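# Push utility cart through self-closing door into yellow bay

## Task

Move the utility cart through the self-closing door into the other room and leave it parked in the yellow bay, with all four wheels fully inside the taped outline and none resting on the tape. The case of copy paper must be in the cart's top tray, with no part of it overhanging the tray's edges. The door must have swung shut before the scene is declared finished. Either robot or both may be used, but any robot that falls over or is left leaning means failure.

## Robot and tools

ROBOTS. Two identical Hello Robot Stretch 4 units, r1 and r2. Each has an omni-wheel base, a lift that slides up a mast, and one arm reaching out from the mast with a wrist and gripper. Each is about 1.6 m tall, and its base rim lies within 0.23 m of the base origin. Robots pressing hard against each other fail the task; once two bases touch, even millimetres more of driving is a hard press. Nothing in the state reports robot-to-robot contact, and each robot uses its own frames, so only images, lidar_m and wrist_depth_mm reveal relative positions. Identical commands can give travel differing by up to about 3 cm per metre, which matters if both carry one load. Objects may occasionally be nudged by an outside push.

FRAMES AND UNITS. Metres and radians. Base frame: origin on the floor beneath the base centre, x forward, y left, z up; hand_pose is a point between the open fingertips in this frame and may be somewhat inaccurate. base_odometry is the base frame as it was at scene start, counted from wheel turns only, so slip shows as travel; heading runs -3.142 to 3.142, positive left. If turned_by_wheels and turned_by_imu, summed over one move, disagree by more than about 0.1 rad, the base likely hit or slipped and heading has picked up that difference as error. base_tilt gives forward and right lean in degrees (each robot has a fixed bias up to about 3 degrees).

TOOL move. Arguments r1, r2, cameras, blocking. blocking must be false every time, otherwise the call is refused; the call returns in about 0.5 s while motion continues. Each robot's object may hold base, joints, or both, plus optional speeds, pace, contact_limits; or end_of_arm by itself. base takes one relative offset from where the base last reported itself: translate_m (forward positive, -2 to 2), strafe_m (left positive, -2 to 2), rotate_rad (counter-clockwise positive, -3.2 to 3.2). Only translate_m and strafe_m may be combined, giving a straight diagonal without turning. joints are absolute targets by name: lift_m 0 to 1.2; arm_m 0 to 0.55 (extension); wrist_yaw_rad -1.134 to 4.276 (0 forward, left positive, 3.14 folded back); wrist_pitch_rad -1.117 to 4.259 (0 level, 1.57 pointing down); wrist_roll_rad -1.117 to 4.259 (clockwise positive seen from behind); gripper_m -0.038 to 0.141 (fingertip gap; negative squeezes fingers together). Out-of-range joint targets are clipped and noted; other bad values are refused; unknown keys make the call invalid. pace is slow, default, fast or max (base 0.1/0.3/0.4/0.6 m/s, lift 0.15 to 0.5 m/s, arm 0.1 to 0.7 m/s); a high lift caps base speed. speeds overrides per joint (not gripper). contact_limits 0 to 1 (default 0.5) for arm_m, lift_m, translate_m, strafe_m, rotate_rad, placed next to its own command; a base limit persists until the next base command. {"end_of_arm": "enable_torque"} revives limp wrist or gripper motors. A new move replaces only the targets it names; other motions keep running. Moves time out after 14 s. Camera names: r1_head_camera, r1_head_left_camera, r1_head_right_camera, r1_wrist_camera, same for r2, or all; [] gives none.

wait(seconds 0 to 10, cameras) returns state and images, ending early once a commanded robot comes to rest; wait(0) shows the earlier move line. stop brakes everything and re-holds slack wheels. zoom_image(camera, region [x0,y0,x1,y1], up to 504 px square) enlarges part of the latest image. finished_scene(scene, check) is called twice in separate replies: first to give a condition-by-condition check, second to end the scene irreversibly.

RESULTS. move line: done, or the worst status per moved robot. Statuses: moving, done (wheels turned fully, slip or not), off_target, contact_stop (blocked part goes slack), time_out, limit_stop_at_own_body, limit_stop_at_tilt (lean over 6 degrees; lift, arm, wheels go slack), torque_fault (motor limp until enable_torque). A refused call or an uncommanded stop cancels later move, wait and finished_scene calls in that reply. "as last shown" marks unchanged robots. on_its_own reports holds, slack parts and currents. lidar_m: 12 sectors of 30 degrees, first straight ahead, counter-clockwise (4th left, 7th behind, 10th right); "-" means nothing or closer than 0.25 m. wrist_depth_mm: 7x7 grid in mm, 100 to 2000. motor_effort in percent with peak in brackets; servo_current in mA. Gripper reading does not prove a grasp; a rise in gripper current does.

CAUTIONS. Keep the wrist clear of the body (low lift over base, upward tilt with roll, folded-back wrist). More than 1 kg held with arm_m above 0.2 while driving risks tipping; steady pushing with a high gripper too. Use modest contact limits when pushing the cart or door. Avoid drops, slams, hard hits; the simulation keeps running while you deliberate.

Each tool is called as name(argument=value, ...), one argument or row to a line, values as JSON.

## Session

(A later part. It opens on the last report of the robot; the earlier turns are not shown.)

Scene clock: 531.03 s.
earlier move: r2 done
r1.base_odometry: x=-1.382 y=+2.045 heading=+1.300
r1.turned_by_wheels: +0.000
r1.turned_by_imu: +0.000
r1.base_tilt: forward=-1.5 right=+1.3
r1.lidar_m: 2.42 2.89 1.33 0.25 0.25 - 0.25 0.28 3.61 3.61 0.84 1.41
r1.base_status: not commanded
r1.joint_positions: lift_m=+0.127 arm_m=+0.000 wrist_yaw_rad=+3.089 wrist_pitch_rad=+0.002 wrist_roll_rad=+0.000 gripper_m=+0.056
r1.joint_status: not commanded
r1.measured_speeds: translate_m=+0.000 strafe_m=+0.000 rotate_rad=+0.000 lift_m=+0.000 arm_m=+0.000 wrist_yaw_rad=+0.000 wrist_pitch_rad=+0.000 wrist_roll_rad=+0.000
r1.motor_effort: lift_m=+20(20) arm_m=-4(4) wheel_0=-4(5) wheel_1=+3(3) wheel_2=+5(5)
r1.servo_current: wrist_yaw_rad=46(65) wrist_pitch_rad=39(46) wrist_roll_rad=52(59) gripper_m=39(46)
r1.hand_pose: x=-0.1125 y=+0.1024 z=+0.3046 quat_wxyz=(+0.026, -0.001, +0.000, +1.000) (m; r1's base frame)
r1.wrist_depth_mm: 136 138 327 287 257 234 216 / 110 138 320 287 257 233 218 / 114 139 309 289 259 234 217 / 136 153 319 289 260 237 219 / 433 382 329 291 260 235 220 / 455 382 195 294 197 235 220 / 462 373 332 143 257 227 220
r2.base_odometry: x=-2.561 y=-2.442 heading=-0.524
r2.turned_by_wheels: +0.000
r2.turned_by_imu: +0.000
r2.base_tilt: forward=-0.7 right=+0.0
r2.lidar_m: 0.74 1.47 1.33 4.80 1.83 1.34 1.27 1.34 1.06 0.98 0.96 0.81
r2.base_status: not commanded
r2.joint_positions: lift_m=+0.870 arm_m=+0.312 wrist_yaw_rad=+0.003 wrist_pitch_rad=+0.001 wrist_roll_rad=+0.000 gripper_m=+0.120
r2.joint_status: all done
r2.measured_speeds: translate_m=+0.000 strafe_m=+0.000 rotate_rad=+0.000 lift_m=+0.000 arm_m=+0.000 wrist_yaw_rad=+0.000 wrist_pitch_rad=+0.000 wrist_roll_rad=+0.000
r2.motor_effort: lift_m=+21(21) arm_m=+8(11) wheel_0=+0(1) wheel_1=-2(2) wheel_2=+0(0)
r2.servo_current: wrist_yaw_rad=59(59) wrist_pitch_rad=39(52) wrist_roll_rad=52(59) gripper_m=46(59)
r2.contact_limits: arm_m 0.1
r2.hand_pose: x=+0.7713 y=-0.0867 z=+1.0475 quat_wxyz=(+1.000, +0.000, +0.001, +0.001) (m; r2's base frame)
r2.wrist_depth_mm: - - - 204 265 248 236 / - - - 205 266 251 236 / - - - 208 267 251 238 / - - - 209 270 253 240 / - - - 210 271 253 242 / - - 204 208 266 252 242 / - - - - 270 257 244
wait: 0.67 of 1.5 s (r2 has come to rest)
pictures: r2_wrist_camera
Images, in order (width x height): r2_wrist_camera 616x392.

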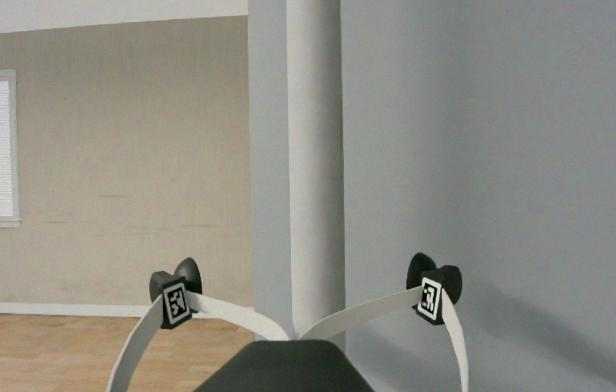

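move(
  blocking=false,
  r2={"joints": {"gripper_m": 0.0}},
  cameras=[],
)

wait(
  seconds=2,
  cameras=["r2_wrist_camera", "r2_head_camera"],
)

Scene clock: 537.10 s.
move: r2 moving
r1.base_odometry: x=-1.382 y=+2.045 heading=+1.300
r1.turned_by_wheels: +0.000
r1.turned_by_imu: +0.000
r1.base_tilt: forward=-1.5 right=+1.3
r1.lidar_m: 2.44 2.92 1.34 0.27 0.25 - 0.25 0.31 3.60 3.60 0.87 1.41
r1.base_status: not commanded
r1.joint_positions: lift_m=+0.127 arm_m=+0.000 wrist_yaw_rad=+3.089 wrist_pitch_rad=+0.002 wrist_roll_rad=+0.000 gripper_m=+0.056
r1.joint_status: not commanded
r1.measured_speeds: translate_m=+0.000 strafe_m=+0.000 rotate_rad=+0.000 lift_m=+0.000 arm_m=+0.000 wrist_yaw_rad=+0.000 wrist_pitch_rad=+0.000 wrist_roll_rad=+0.000
r1.motor_effort: lift_m=+20(20) arm_m=-4(4) wheel_0=-5(5) wheel_1=+3(3) wheel_2=+5(5)
r1.servo_current: wrist_yaw_rad=46(59) wrist_pitch_rad=46(46) wrist_roll_rad=59(65) gripper_m=46(46)
r1.hand_pose: x=-0.1125 y=+0.1024 z=+0.3046 quat_wxyz=(+0.026, -0.001, +0.000, +1.000) (m; r1's base frame)
r1.wrist_depth_mm: 136 138 329 287 257 233 216 / 110 138 322 289 257 234 217 / 114 139 310 289 259 234 219 / 136 153 314 290 259 238 218 / 433 379 329 290 260 235 220 / 459 382 195 290 196 236 219 / 459 373 332 143 257 227 219
r2.base_odometry: x=-2.561 y=-2.442 heading=-0.524
r2.turned_by_wheels: +0.000
r2.turned_by_imu: +0.000
r2.base_tilt: forward=-0.6 right=+0.0
r2.lidar_m: 0.75 1.47 1.34 4.78 1.81 1.33 1.26 1.33 1.05 1.00 0.96 0.81
r2.base_status: not commanded
r2.joint_positions: lift_m=+0.870 arm_m=+0.312 wrist_yaw_rad=+0.003 wrist_pitch_rad=+0.001 wrist_roll_rad=+0.000 gripper_m=+0.106
r2.joint_status: gripper_m moving
r2.measured_speeds: translate_m=+0.000 strafe_m=+0.000 rotate_rad=+0.000 lift_m=+0.000 arm_m=+0.000 wrist_yaw_rad=+0.000 wrist_pitch_rad=+0.000 wrist_roll_rad=+0.000
r2.motor_effort: lift_m=+21(21) arm_m=+7(8) wheel_0=+0(1) wheel_1=-2(2) wheel_2=+0(0)
r2.servo_current: wrist_yaw_rad=52(52) wrist_pitch_rad=33(46) wrist_roll_rad=52(52) gripper_m=104(104)
r2.contact_limits: arm_m 0.1
r2.hand_pose: x=+0.7713 y=-0.0867 z=+1.0475 quat_wxyz=(+1.000, +0.000, +0.001, +0.001) (m; r2's base frame)
r2.wrist_depth_mm: - - - 204 265 248 237 / - - - 205 266 249 236 / - - - 207 268 252 236 / - - - 209 271 252 241 / - - - 211 271 254 242 / - - 199 208 200 252 242 / - - - - 270 251 244
pictures: none
No camera images: "cameras" was empty.

Scene clock: 538.60 s.
earlier move: r2 done
r1.base_odometry: x=-1.382 y=+2.045 heading=+1.299
r1.turned_by_wheels: +0.000
r1.turned_by_imu: +0.000
r1.base_tilt: forward=-1.6 right=+1.3
r1.lidar_m: 2.44 2.89 1.35 0.27 0.25 - 0.25 0.28 3.61 3.62 0.87 1.39
r1.base_status: not commanded
r1.joint_positions: lift_m=+0.127 arm_m=+0.000 wrist_yaw_rad=+3.089 wrist_pitch_rad=+0.002 wrist_roll_rad=+0.000 gripper_m=+0.056
r1.joint_status: not commanded
r1.measured_speeds: translate_m=+0.000 strafe_m=+0.000 rotate_rad=+0.000 lift_m=+0.000 arm_m=+0.000 wrist_yaw_rad=+0.000 wrist_pitch_rad=+0.000 wrist_roll_rad=+0.000
r1.motor_effort: lift_m=+20(20) arm_m=-4(4) wheel_0=-5(6) wheel_1=+3(3) wheel_2=+3(5)
r1.servo_current: wrist_yaw_rad=52(72) wrist_pitch_rad=46(46) wrist_roll_rad=52(65) gripper_m=39(46)
r1.hand_pose: x=-0.1125 y=+0.1024 z=+0.3046 quat_wxyz=(+0.026, -0.001, +0.000, +1.000) (m; r1's base frame)
r1.wrist_depth_mm: 136 138 327 287 258 234 218 / 110 138 322 289 258 235 219 / 113 139 309 290 260 236 220 / 136 154 319 290 259 238 220 / 430 382 329 291 262 236 217 / 462 384 195 293 196 237 220 / 462 377 334 143 255 228 222
r2.base_odometry: x=-2.561 y=-2.442 heading=-0.524
r2.turned_by_wheels: +0.000
r2.turned_by_imu: +0.000
r2.base_tilt: forward=-0.6 right=+0.1
r2.lidar_m: 0.76 1.44 1.34 4.80 1.84 1.34 1.26 1.33 1.06 0.99 0.98 0.80
r2.base_status: not commanded
r2.joint_positions: lift_m=+0.870 arm_m=+0.312 wrist_yaw_rad=-0.001 wrist_pitch_rad=+0.001 wrist_roll_rad=+0.000 gripper_m=+0.001
r2.joint_status: all done
r2.measured_speeds: translate_m=+0.000 strafe_m=+0.000 rotate_rad=+0.000 lift_m=+0.000 arm_m=+0.000 wrist_yaw_rad=+0.000 wrist_pitch_rad=+0.000 wrist_roll_rad=+0.000
r2.motor_effort: lift_m=+21(21) arm_m=+4(8) wheel_0=+0(1) wheel_1=-2(2) wheel_2=+0(1)
r2.servo_current: wrist_yaw_rad=46(52) wrist_pitch_rad=33(46) wrist_roll_rad=46(59) gripper_m=111(189)
r2.contact_limits: arm_m 0.1
r2.hand_pose: x=+0.7712 y=-0.0877 z=+1.0475 quat_wxyz=(+1.000, +0.000, +0.001, +0.000) (m; r2's base frame)
r2.wrist_depth_mm: - - - 204 264 248 237 / - - - 206 265 250 236 / - - - 208 267 251 238 / - - - 211 268 252 240 / - - - 212 268 253 241 / - - 189 207 183 253 242 / - - - - 267 255 244
wait: 1.50 of 2 s (r2 has come to rest)
pictures: r2_head_camera, r2_wrist_camera
Images, in order (width x height): r2_head_camera 420x560, r2_wrist_camera 616x392.

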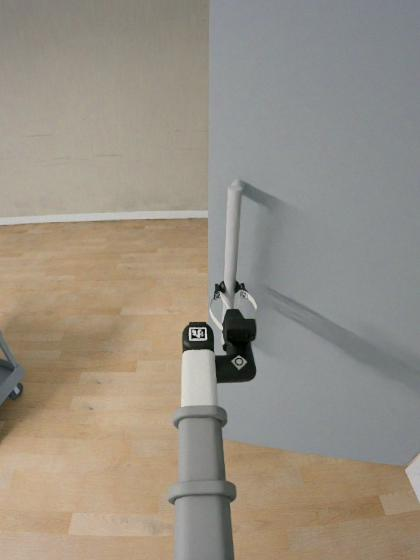

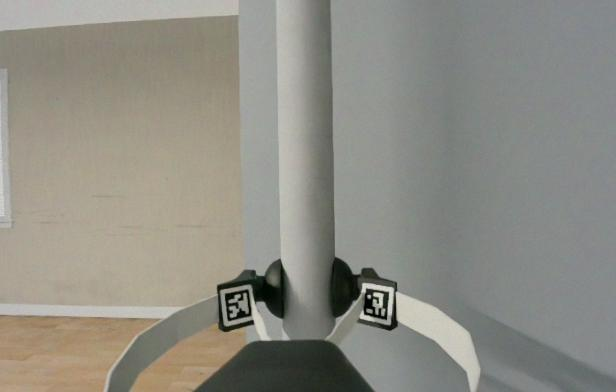

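move(
  blocking=false,
  r2={"joints": {"gripper_m": -0.02}},
  cameras=[],
)

wait(
  seconds=1,
  cameras=[],
)

move(
  blocking=false,
  r2={"base": {"translate_m": -0.3, "strafe_m": 0.02}, "pace": "slow"},
  cameras=[],
)

wait(
  seconds=4,
  cameras=["r2_head_camera", "r2_wrist_camera", "r1_head_left_camera"],
)

Scene clock: 548.10 s.
move: r2 moving
r1.base_odometry: x=-1.382 y=+2.045 heading=+1.299
r1.turned_by_wheels: +0.000
r1.turned_by_imu: +0.000
r1.base_tilt: forward=-1.6 right=+1.3
r1.lidar_m: 2.44 2.91 1.33 0.26 0.25 - 0.25 0.30 3.61 3.62 0.87 1.40
r1.base_status: not commanded
r1.joint_positions: lift_m=+0.127 arm_m=+0.000 wrist_yaw_rad=+3.089 wrist_pitch_rad=+0.002 wrist_roll_rad=+0.000 gripper_m=+0.056
r1.joint_status: not commanded
r1.measured_speeds: translate_m=+0.000 strafe_m=+0.000 rotate_rad=+0.000 lift_m=+0.000 arm_m=+0.000 wrist_yaw_rad=+0.000 wrist_pitch_rad=+0.000 wrist_roll_rad=+0.000
r1.motor_effort: lift_m=+20(20) arm_m=-4(4) wheel_0=-4(5) wheel_1=+3(3) wheel_2=+2(4)
r1.servo_current: wrist_yaw_rad=33(59) wrist_pitch_rad=46(52) wrist_roll_rad=46(59) gripper_m=39(39)
r1.hand_pose: x=-0.1125 y=+0.1024 z=+0.3046 quat_wxyz=(+0.026, -0.001, +0.000, +1.000) (m; r1's base frame)
r1.wrist_depth_mm: 136 138 329 290 262 237 221 / 110 138 324 293 262 236 222 / 114 139 315 293 263 237 223 / 136 154 324 296 264 239 223 / 436 384 332 294 265 239 224 / 462 387 194 296 196 240 224 / 466 379 336 143 258 233 223
r2.base_odometry: x=-2.561 y=-2.442 heading=-0.524
r2.turned_by_wheels: +0.000
r2.turned_by_imu: +0.000
r2.base_tilt: forward=-0.6 right=+0.1
r2.lidar_m: 0.75 1.48 1.32 4.79 1.83 1.32 1.25 1.31 1.06 1.00 0.94 0.81
r2.base_status: not commanded
r2.joint_positions: lift_m=+0.870 arm_m=+0.312 wrist_yaw_rad=-0.001 wrist_pitch_rad=+0.001 wrist_roll_rad=+0.000 gripper_m=-0.017
r2.joint_status: gripper_m moving
r2.measured_speeds: translate_m=+0.000 strafe_m=+0.000 rotate_rad=+0.000 lift_m=+0.000 arm_m=+0.000 wrist_yaw_rad=+0.000 wrist_pitch_rad=+0.000 wrist_roll_rad=+0.000
r2.motor_effort: lift_m=+21(21) arm_m=+1(4) wheel_0=-1(1) wheel_1=-2(2) wheel_2=+0(0)
r2.servo_current: wrist_yaw_rad=52(59) wrist_pitch_rad=46(46) wrist_roll_rad=46(59) gripper_m=176(267)
r2.contact_limits: arm_m 0.1
r2.hand_pose: x=+0.7712 y=-0.0877 z=+1.0475 quat_wxyz=(+1.000, +0.000, +0.001, +0.000) (m; r2's base frame)
r2.wrist_depth_mm: - - - 200 259 243 234 / - - - 199 263 246 235 / - - - 204 264 248 234 / - - - 208 265 249 238 / - - - 208 265 251 238 / - - 188 202 180 249 239 / - - - - 266 246 240
pictures: none
No camera images: "cameras" was empty.

Scene clock: 548.43 s.
earlier move: r2 done
r1.base_odometry: x=-1.382 y=+2.045 heading=+1.299
r1.turned_by_wheels: +0.000
r1.turned_by_imu: +0.000
r1.base_tilt: forward=-1.6 right=+1.3
r1.lidar_m: 2.44 2.90 1.34 0.27 0.25 - 0.25 0.29 3.61 3.61 0.86 1.39
r1.base_status: not commanded
r1.joint_positions: lift_m=+0.127 arm_m=+0.000 wrist_yaw_rad=+3.089 wrist_pitch_rad=+0.002 wrist_roll_rad=+0.000 gripper_m=+0.056
r1.joint_status: not commanded
r1.measured_speeds: translate_m=+0.000 strafe_m=+0.000 rotate_rad=+0.000 lift_m=+0.000 arm_m=+0.000 wrist_yaw_rad=+0.000 wrist_pitch_rad=+0.000 wrist_roll_rad=+0.000
r1.motor_effort: lift_m=+20(20) arm_m=-4(4) wheel_0=-3(5) wheel_1=+3(3) wheel_2=+2(4)
r1.servo_current: wrist_yaw_rad=59(59) wrist_pitch_rad=39(52) wrist_roll_rad=33(65) gripper_m=39(39)
r1.hand_pose: x=-0.1125 y=+0.1024 z=+0.3046 quat_wxyz=(+0.026, -0.001, +0.000, +1.000) (m; r1's base frame)
r1.wrist_depth_mm: 136 138 329 293 263 237 220 / 110 138 324 293 263 237 222 / 114 139 315 293 265 238 224 / 136 153 320 296 264 238 224 / 436 387 334 296 265 241 224 / 462 387 195 298 196 241 224 / 462 379 338 144 259 234 224
r2.base_odometry: x=-2.561 y=-2.442 heading=-0.524
r2.turned_by_wheels: +0.000
r2.turned_by_imu: +0.000
r2.base_tilt: forward=-0.6 right=+0.1
r2.lidar_m: 0.75 1.49 1.34 4.81 1.82 1.34 1.27 1.31 1.04 1.00 0.94 0.80
r2.base_status: not commanded
r2.joint_positions: lift_m=+0.870 arm_m=+0.312 wrist_yaw_rad=-0.001 wrist_pitch_rad=+0.001 wrist_roll_rad=+0.000 gripper_m=-0.018
r2.joint_status: all done
r2.measured_speeds: translate_m=+0.000 strafe_m=+0.000 rotate_rad=+0.000 lift_m=+0.000 arm_m=+0.000 wrist_yaw_rad=+0.000 wrist_pitch_rad=+0.000 wrist_roll_rad=+0.000
r2.motor_effort: lift_m=+21(21) arm_m=-1(4) wheel_0=-1(1) wheel_1=-1(2) wheel_2=+0(0)
r2.servo_current: wrist_yaw_rad=52(59) wrist_pitch_rad=46(52) wrist_roll_rad=46(59) gripper_m=156(267)
r2.contact_limits: arm_m 0.1
r2.hand_pose: x=+0.7712 y=-0.0877 z=+1.0475 quat_wxyz=(+1.000, +0.000, +0.001, +0.000) (m; r2's base frame)
r2.wrist_depth_mm: - - - 198 259 243 233 / - - - 199 260 246 233 / - - - 204 260 248 234 / - - - 207 265 248 238 / - - - 206 265 250 237 / - - 187 202 183 247 238 / - - - - 264 250 241
wait: 0.33 of 1 s (r2 has come to rest)
pictures: none
No camera images: "cameras" was empty.

Scene clock: 548.93 s.
move: r2 moving
r1.base_odometry: x=-1.382 y=+2.045 heading=+1.299
r1.turned_by_wheels: +0.000
r1.turned_by_imu: +0.000
r1.base_tilt: forward=-1.6 right=+1.3
r1.lidar_m: 2.45 2.88 1.33 0.28 0.25 - 0.25 0.30 3.58 3.59 0.87 1.41
r1.base_status: not commanded
r1.joint_positions: lift_m=+0.127 arm_m=+0.000 wrist_yaw_rad=+3.089 wrist_pitch_rad=+0.002 wrist_roll_rad=+0.000 gripper_m=+0.056
r1.joint_status: not commanded
r1.measured_speeds: translate_m=+0.000 strafe_m=+0.000 rotate_rad=+0.000 lift_m=+0.000 arm_m=+0.000 wrist_yaw_rad=+0.000 wrist_pitch_rad=+0.000 wrist_roll_rad=+0.000
r1.motor_effort: lift_m=+20(20) arm_m=-4(4) wheel_0=-4(4) wheel_1=+3(3) wheel_2=+2(2)
r1.servo_current: wrist_yaw_rad=39(65) wrist_pitch_rad=46(46) wrist_roll_rad=46(78) gripper_m=46(46)
r1.hand_pose: x=-0.1125 y=+0.1024 z=+0.3046 quat_wxyz=(+0.026, -0.001, +0.000, +1.000) (m; r1's base frame)
r1.wrist_depth_mm: 136 138 338 300 268 245 229 / 110 138 332 301 271 246 229 / 114 138 324 301 271 245 230 / 136 154 330 303 272 246 230 / 445 397 343 303 272 247 232 / 466 399 194 306 196 248 229 / 469 389 342 155 270 238 231
r2.base_odometry: x=-2.571 y=-2.435 heading=-0.525
r2.turned_by_wheels: +0.000
r2.turned_by_imu: +0.000
r2.base_tilt: forward=-0.6 right=+0.0
r2.lidar_m: 0.75 1.47 1.36 4.80 1.81 1.26 1.25 1.32 1.06 1.00 0.95 0.81
r2.base_status: translate_m moving; strafe_m moving
r2.joint_positions: lift_m=+0.870 arm_m=+0.312 wrist_yaw_rad=-0.001 wrist_pitch_rad=+0.001 wrist_roll_rad=+0.000 gripper_m=-0.018
r2.joint_status: not commanded
r2.measured_speeds: translate_m=-0.048 strafe_m=+0.003 rotate_rad=+0.001 lift_m=+0.000 arm_m=+0.000 wrist_yaw_rad=+0.000 wrist_pitch_rad=+0.000 wrist_roll_rad=+0.000
r2.motor_effort: lift_m=+21(21) arm_m=-3(4) wheel_0=-13(14) wheel_1=-9(9) wheel_2=+12(12)
r2.servo_current: wrist_yaw_rad=52(52) wrist_pitch_rad=39(46) wrist_roll_rad=46(52) gripper_m=143(156)
r2.contact_limits: arm_m 0.1
r2.hand_pose: x=+0.7712 y=-0.0877 z=+1.0475 quat_wxyz=(+1.000, +0.000, +0.001, +0.000) (m; r2's base frame)
r2.wrist_depth_mm: - - - 200 259 245 233 / - - - 202 262 247 234 / - - - 204 262 247 235 / - - - 207 265 248 239 / - - - 208 266 250 238 / - - 187 202 182 249 239 / - - - - 265 250 242
pictures: none
No camera images: "cameras" was empty.

Scene clock: 552.73 s.
earlier move: r2 done
r1.base_odometry: x=-1.382 y=+2.045 heading=+1.299
r1.turned_by_wheels: +0.000
r1.turned_by_imu: +0.002
r1.base_tilt: forward=-1.5 right=+1.3
r1.lidar_m: 2.45 2.88 1.35 0.28 0.25 - 0.25 0.29 3.59 3.62 0.86 1.43
r1.base_status: not commanded
r1.joint_positions: lift_m=+0.127 arm_m=+0.000 wrist_yaw_rad=+3.089 wrist_pitch_rad=+0.002 wrist_roll_rad=+0.000 gripper_m=+0.056
r1.joint_status: not commanded
r1.measured_speeds: translate_m=+0.000 strafe_m=+0.000 rotate_rad=+0.000 lift_m=+0.000 arm_m=+0.000 wrist_yaw_rad=+0.000 wrist_pitch_rad=+0.000 wrist_roll_rad=+0.000
r1.motor_effort: lift_m=+20(20) arm_m=+3(4) wheel_0=-4(13) wheel_1=-2(3) wheel_2=+5(11)
r1.servo_current: wrist_yaw_rad=52(72) wrist_pitch_rad=39(52) wrist_roll_rad=59(78) gripper_m=39(46)
r1.hand_pose: x=-0.1125 y=+0.1024 z=+0.3046 quat_wxyz=(+0.026, -0.001, +0.000, +1.000) (m; r1's base frame)
r1.wrist_depth_mm: - 138 325 287 257 233 216 / 111 138 320 289 257 234 218 / 115 139 310 289 258 234 218 / 137 152 317 290 259 237 217 / 430 379 329 290 258 235 219 / 452 382 195 291 196 235 220 / 459 377 334 143 256 226 220
r2.base_odometry: x=-2.810 y=-2.274 heading=-0.524
r2.turned_by_wheels: +0.000
r2.turned_by_imu: +0.000
r2.base_tilt: forward=-0.6 right=+0.1
r2.lidar_m: 1.06 1.55 1.52 3.81 1.40 1.01 0.97 1.00 1.09 1.01 1.05 1.08
r2.base_status: done
r2.joint_positions: lift_m=+0.870 arm_m=+0.312 wrist_yaw_rad=-0.001 wrist_pitch_rad=+0.001 wrist_roll_rad=+0.000 gripper_m=-0.019
r2.joint_status: not commanded
r2.measured_speeds: translate_m=+0.000 strafe_m=+0.000 rotate_rad=+0.000 lift_m=+0.000 arm_m=+0.000 wrist_yaw_rad=+0.000 wrist_pitch_rad=+0.000 wrist_roll_rad=+0.000
r2.motor_effort: lift_m=+21(21) arm_m=+4(4) wheel_0=-5(14) wheel_1=-4(10) wheel_2=+6(14)
r2.servo_current: wrist_yaw_rad=46(59) wrist_pitch_rad=46(52) wrist_roll_rad=46(59) gripper_m=85(156)
r2.contact_limits: arm_m 0.1
r2.hand_pose: x=+0.7712 y=-0.0877 z=+1.0475 quat_wxyz=(+1.000, +0.000, +0.001, +0.000) (m; r2's base frame)
r2.wrist_depth_mm: - - - 585 - - - / - - - 591 - - - / - - - - - - - / - - - - - - - / - - - 603 - - - / - - 186 202 177 - - / - - - - - - -
wait: 3.80 of 4 s (r2 has come to rest)
pictures: r1_head_left_camera, r2_head_camera, r2_wrist_camera
Images, in order (width x height): r1_head_left_camera 420x672, r2_head_camera 420x560, r2_wrist_camera 616x392.

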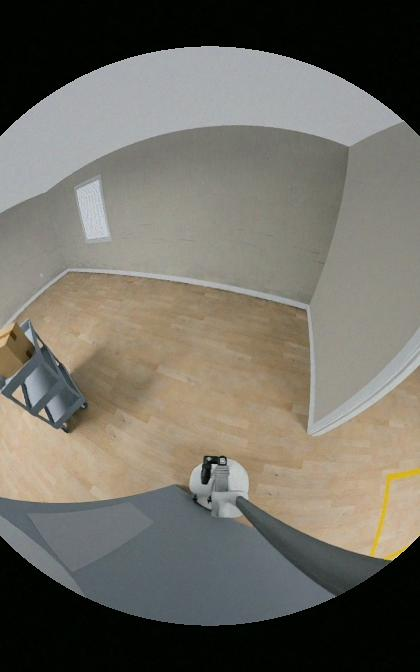

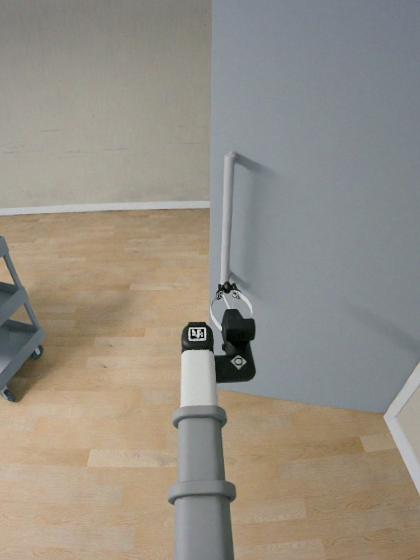

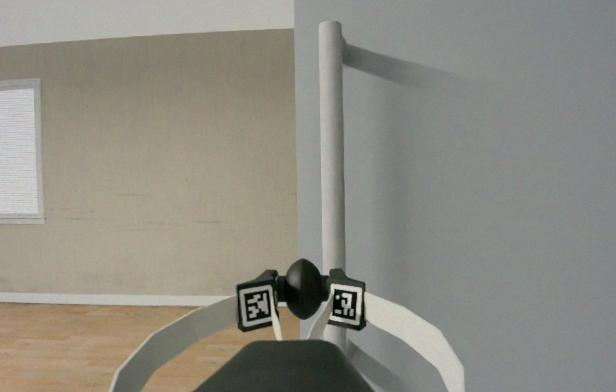

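move(
  blocking=false,
)

Scene clock: 642.70 s.
r1.base_odometry: x=-1.382 y=+2.045 heading=+1.299
r1.turned_by_wheels: +0.000
r1.turned_by_imu: +0.000
r1.base_tilt: forward=-1.5 right=+1.3
r1.lidar_m: 2.42 2.89 1.36 0.27 0.25 - 0.25 0.29 3.60 3.61 0.86 1.43
r1.base_status: not commanded
r1.joint_positions: lift_m=+0.127 arm_m=+0.000 wrist_yaw_rad=+3.089 wrist_pitch_rad=+0.002 wrist_roll_rad=+0.000 gripper_m=+0.056
r1.joint_status: not commanded
r1.measured_speeds: translate_m=+0.000 strafe_m=+0.000 rotate_rad=+0.000 lift_m=+0.000 arm_m=+0.000 wrist_yaw_rad=+0.000 wrist_pitch_rad=+0.000 wrist_roll_rad=+0.000
r1.motor_effort: lift_m=+20(20) arm_m=+4(4) wheel_0=-4(13) wheel_1=-2(3) wheel_2=+5(11)
r1.servo_current: wrist_yaw_rad=52(72) wrist_pitch_rad=46(52) wrist_roll_rad=52(78) gripper_m=52(46)
r1.hand_pose: x=-0.1125 y=+0.1024 z=+0.3046 quat_wxyz=(+0.026, -0.001, +0.000, +1.000) (m; r1's base frame)
r1.wrist_depth_mm: - 138 322 287 256 232 216 / 111 139 319 287 258 232 217 / 114 139 310 289 259 234 218 / 136 152 317 289 259 237 219 / 430 377 330 290 260 236 220 / 455 379 195 293 197 236 219 / 462 373 330 143 256 224 219
r2.base_odometry: x=-2.810 y=-2.274 heading=-0.524
r2.turned_by_wheels: +0.000
r2.turned_by_imu: +0.000
r2.base_tilt: forward=-0.7 right=+0.0
r2.lidar_m: 1.06 1.56 1.50 3.80 1.43 1.02 0.96 1.02 1.07 1.01 1.06 1.09
r2.base_status: done
r2.joint_positions: lift_m=+0.870 arm_m=+0.312 wrist_yaw_rad=-0.001 wrist_pitch_rad=+0.001 wrist_roll_rad=+0.000 gripper_m=-0.019
r2.joint_status: not commanded
r2.measured_speeds: translate_m=+0.000 strafe_m=+0.000 rotate_rad=+0.000 lift_m=+0.000 arm_m=+0.000 wrist_yaw_rad=+0.000 wrist_pitch_rad=+0.000 wrist_roll_rad=+0.000
r2.motor_effort: lift_m=+21(21) arm_m=+4(4) wheel_0=-5(14) wheel_1=-4(10) wheel_2=+5(14)
r2.servo_current: wrist_yaw_rad=39(59) wrist_pitch_rad=46(52) wrist_roll_rad=46(59) gripper_m=91(156)
r2.contact_limits: arm_m 0.1
r2.hand_pose: x=+0.7712 y=-0.0877 z=+1.0475 quat_wxyz=(+1.000, +0.000, +0.001, +0.000) (m; r2's base frame)
r2.wrist_depth_mm: - - - 591 - - - / - - - 597 - - - / - - - - - - - / - - - - - - - / - - - 603 - - - / - - 186 202 177 - - / - - - - - - -
pictures: r1_head_camera, r1_head_left_camera, r1_head_right_camera, r1_wrist_camera, r2_head_camera, r2_head_left_camera, r2_head_right_camera, r2_wrist_camera
Images, in order (width x height): r1_head_camera 420x560, r1_head_left_camera 420x672, r1_head_right_camera 420x672, r1_wrist_camera 616x392, r2_head_camera 420x560, r2_head_left_camera 420x672, r2_head_right_camera 420x672, r2_wrist_camera 616x392.

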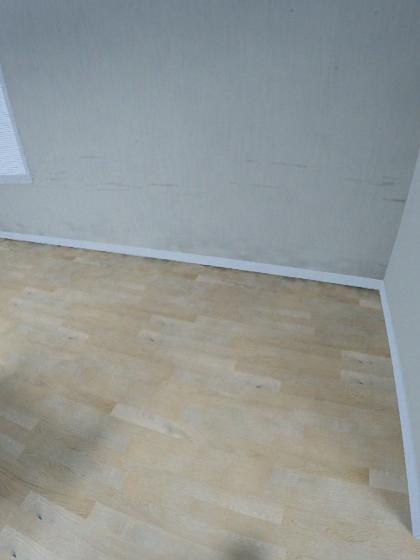

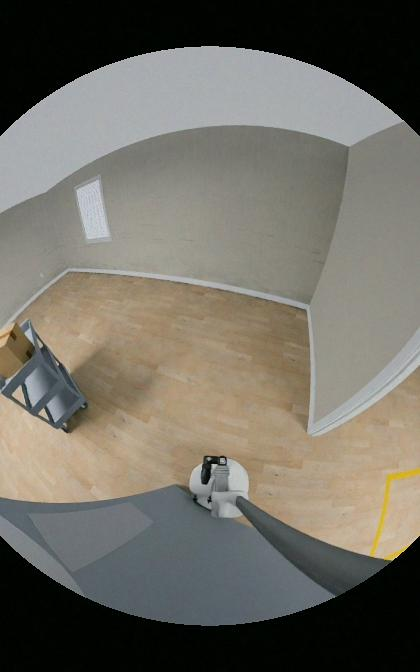

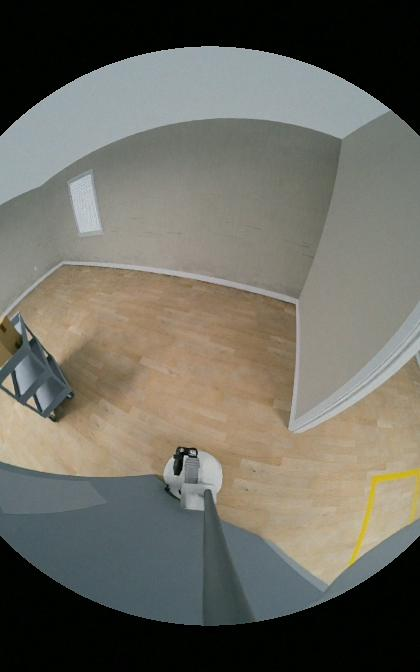

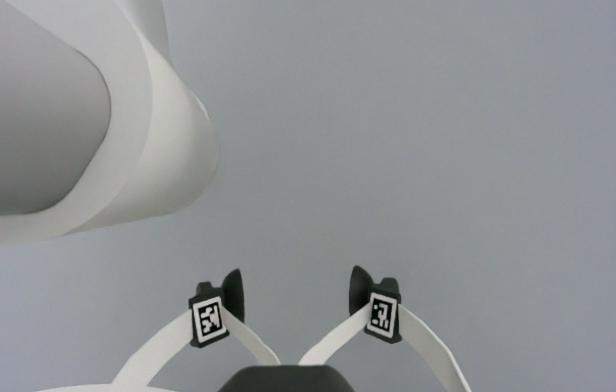

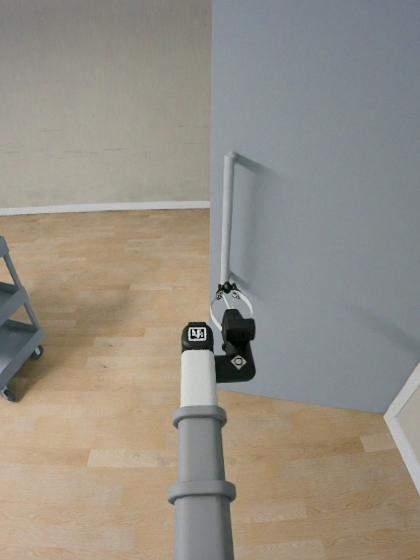

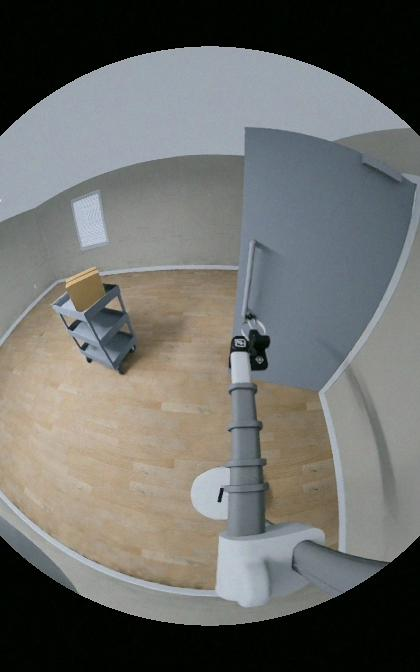

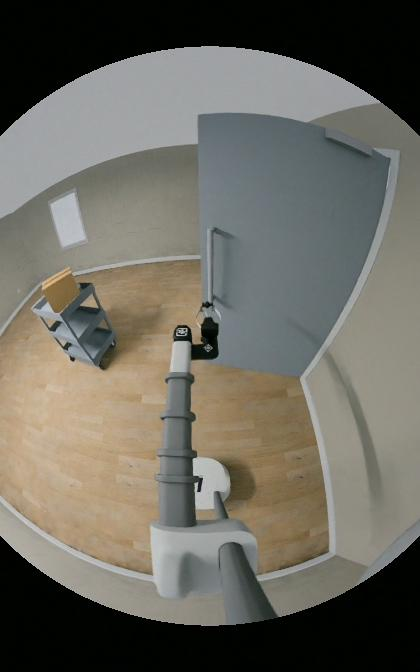

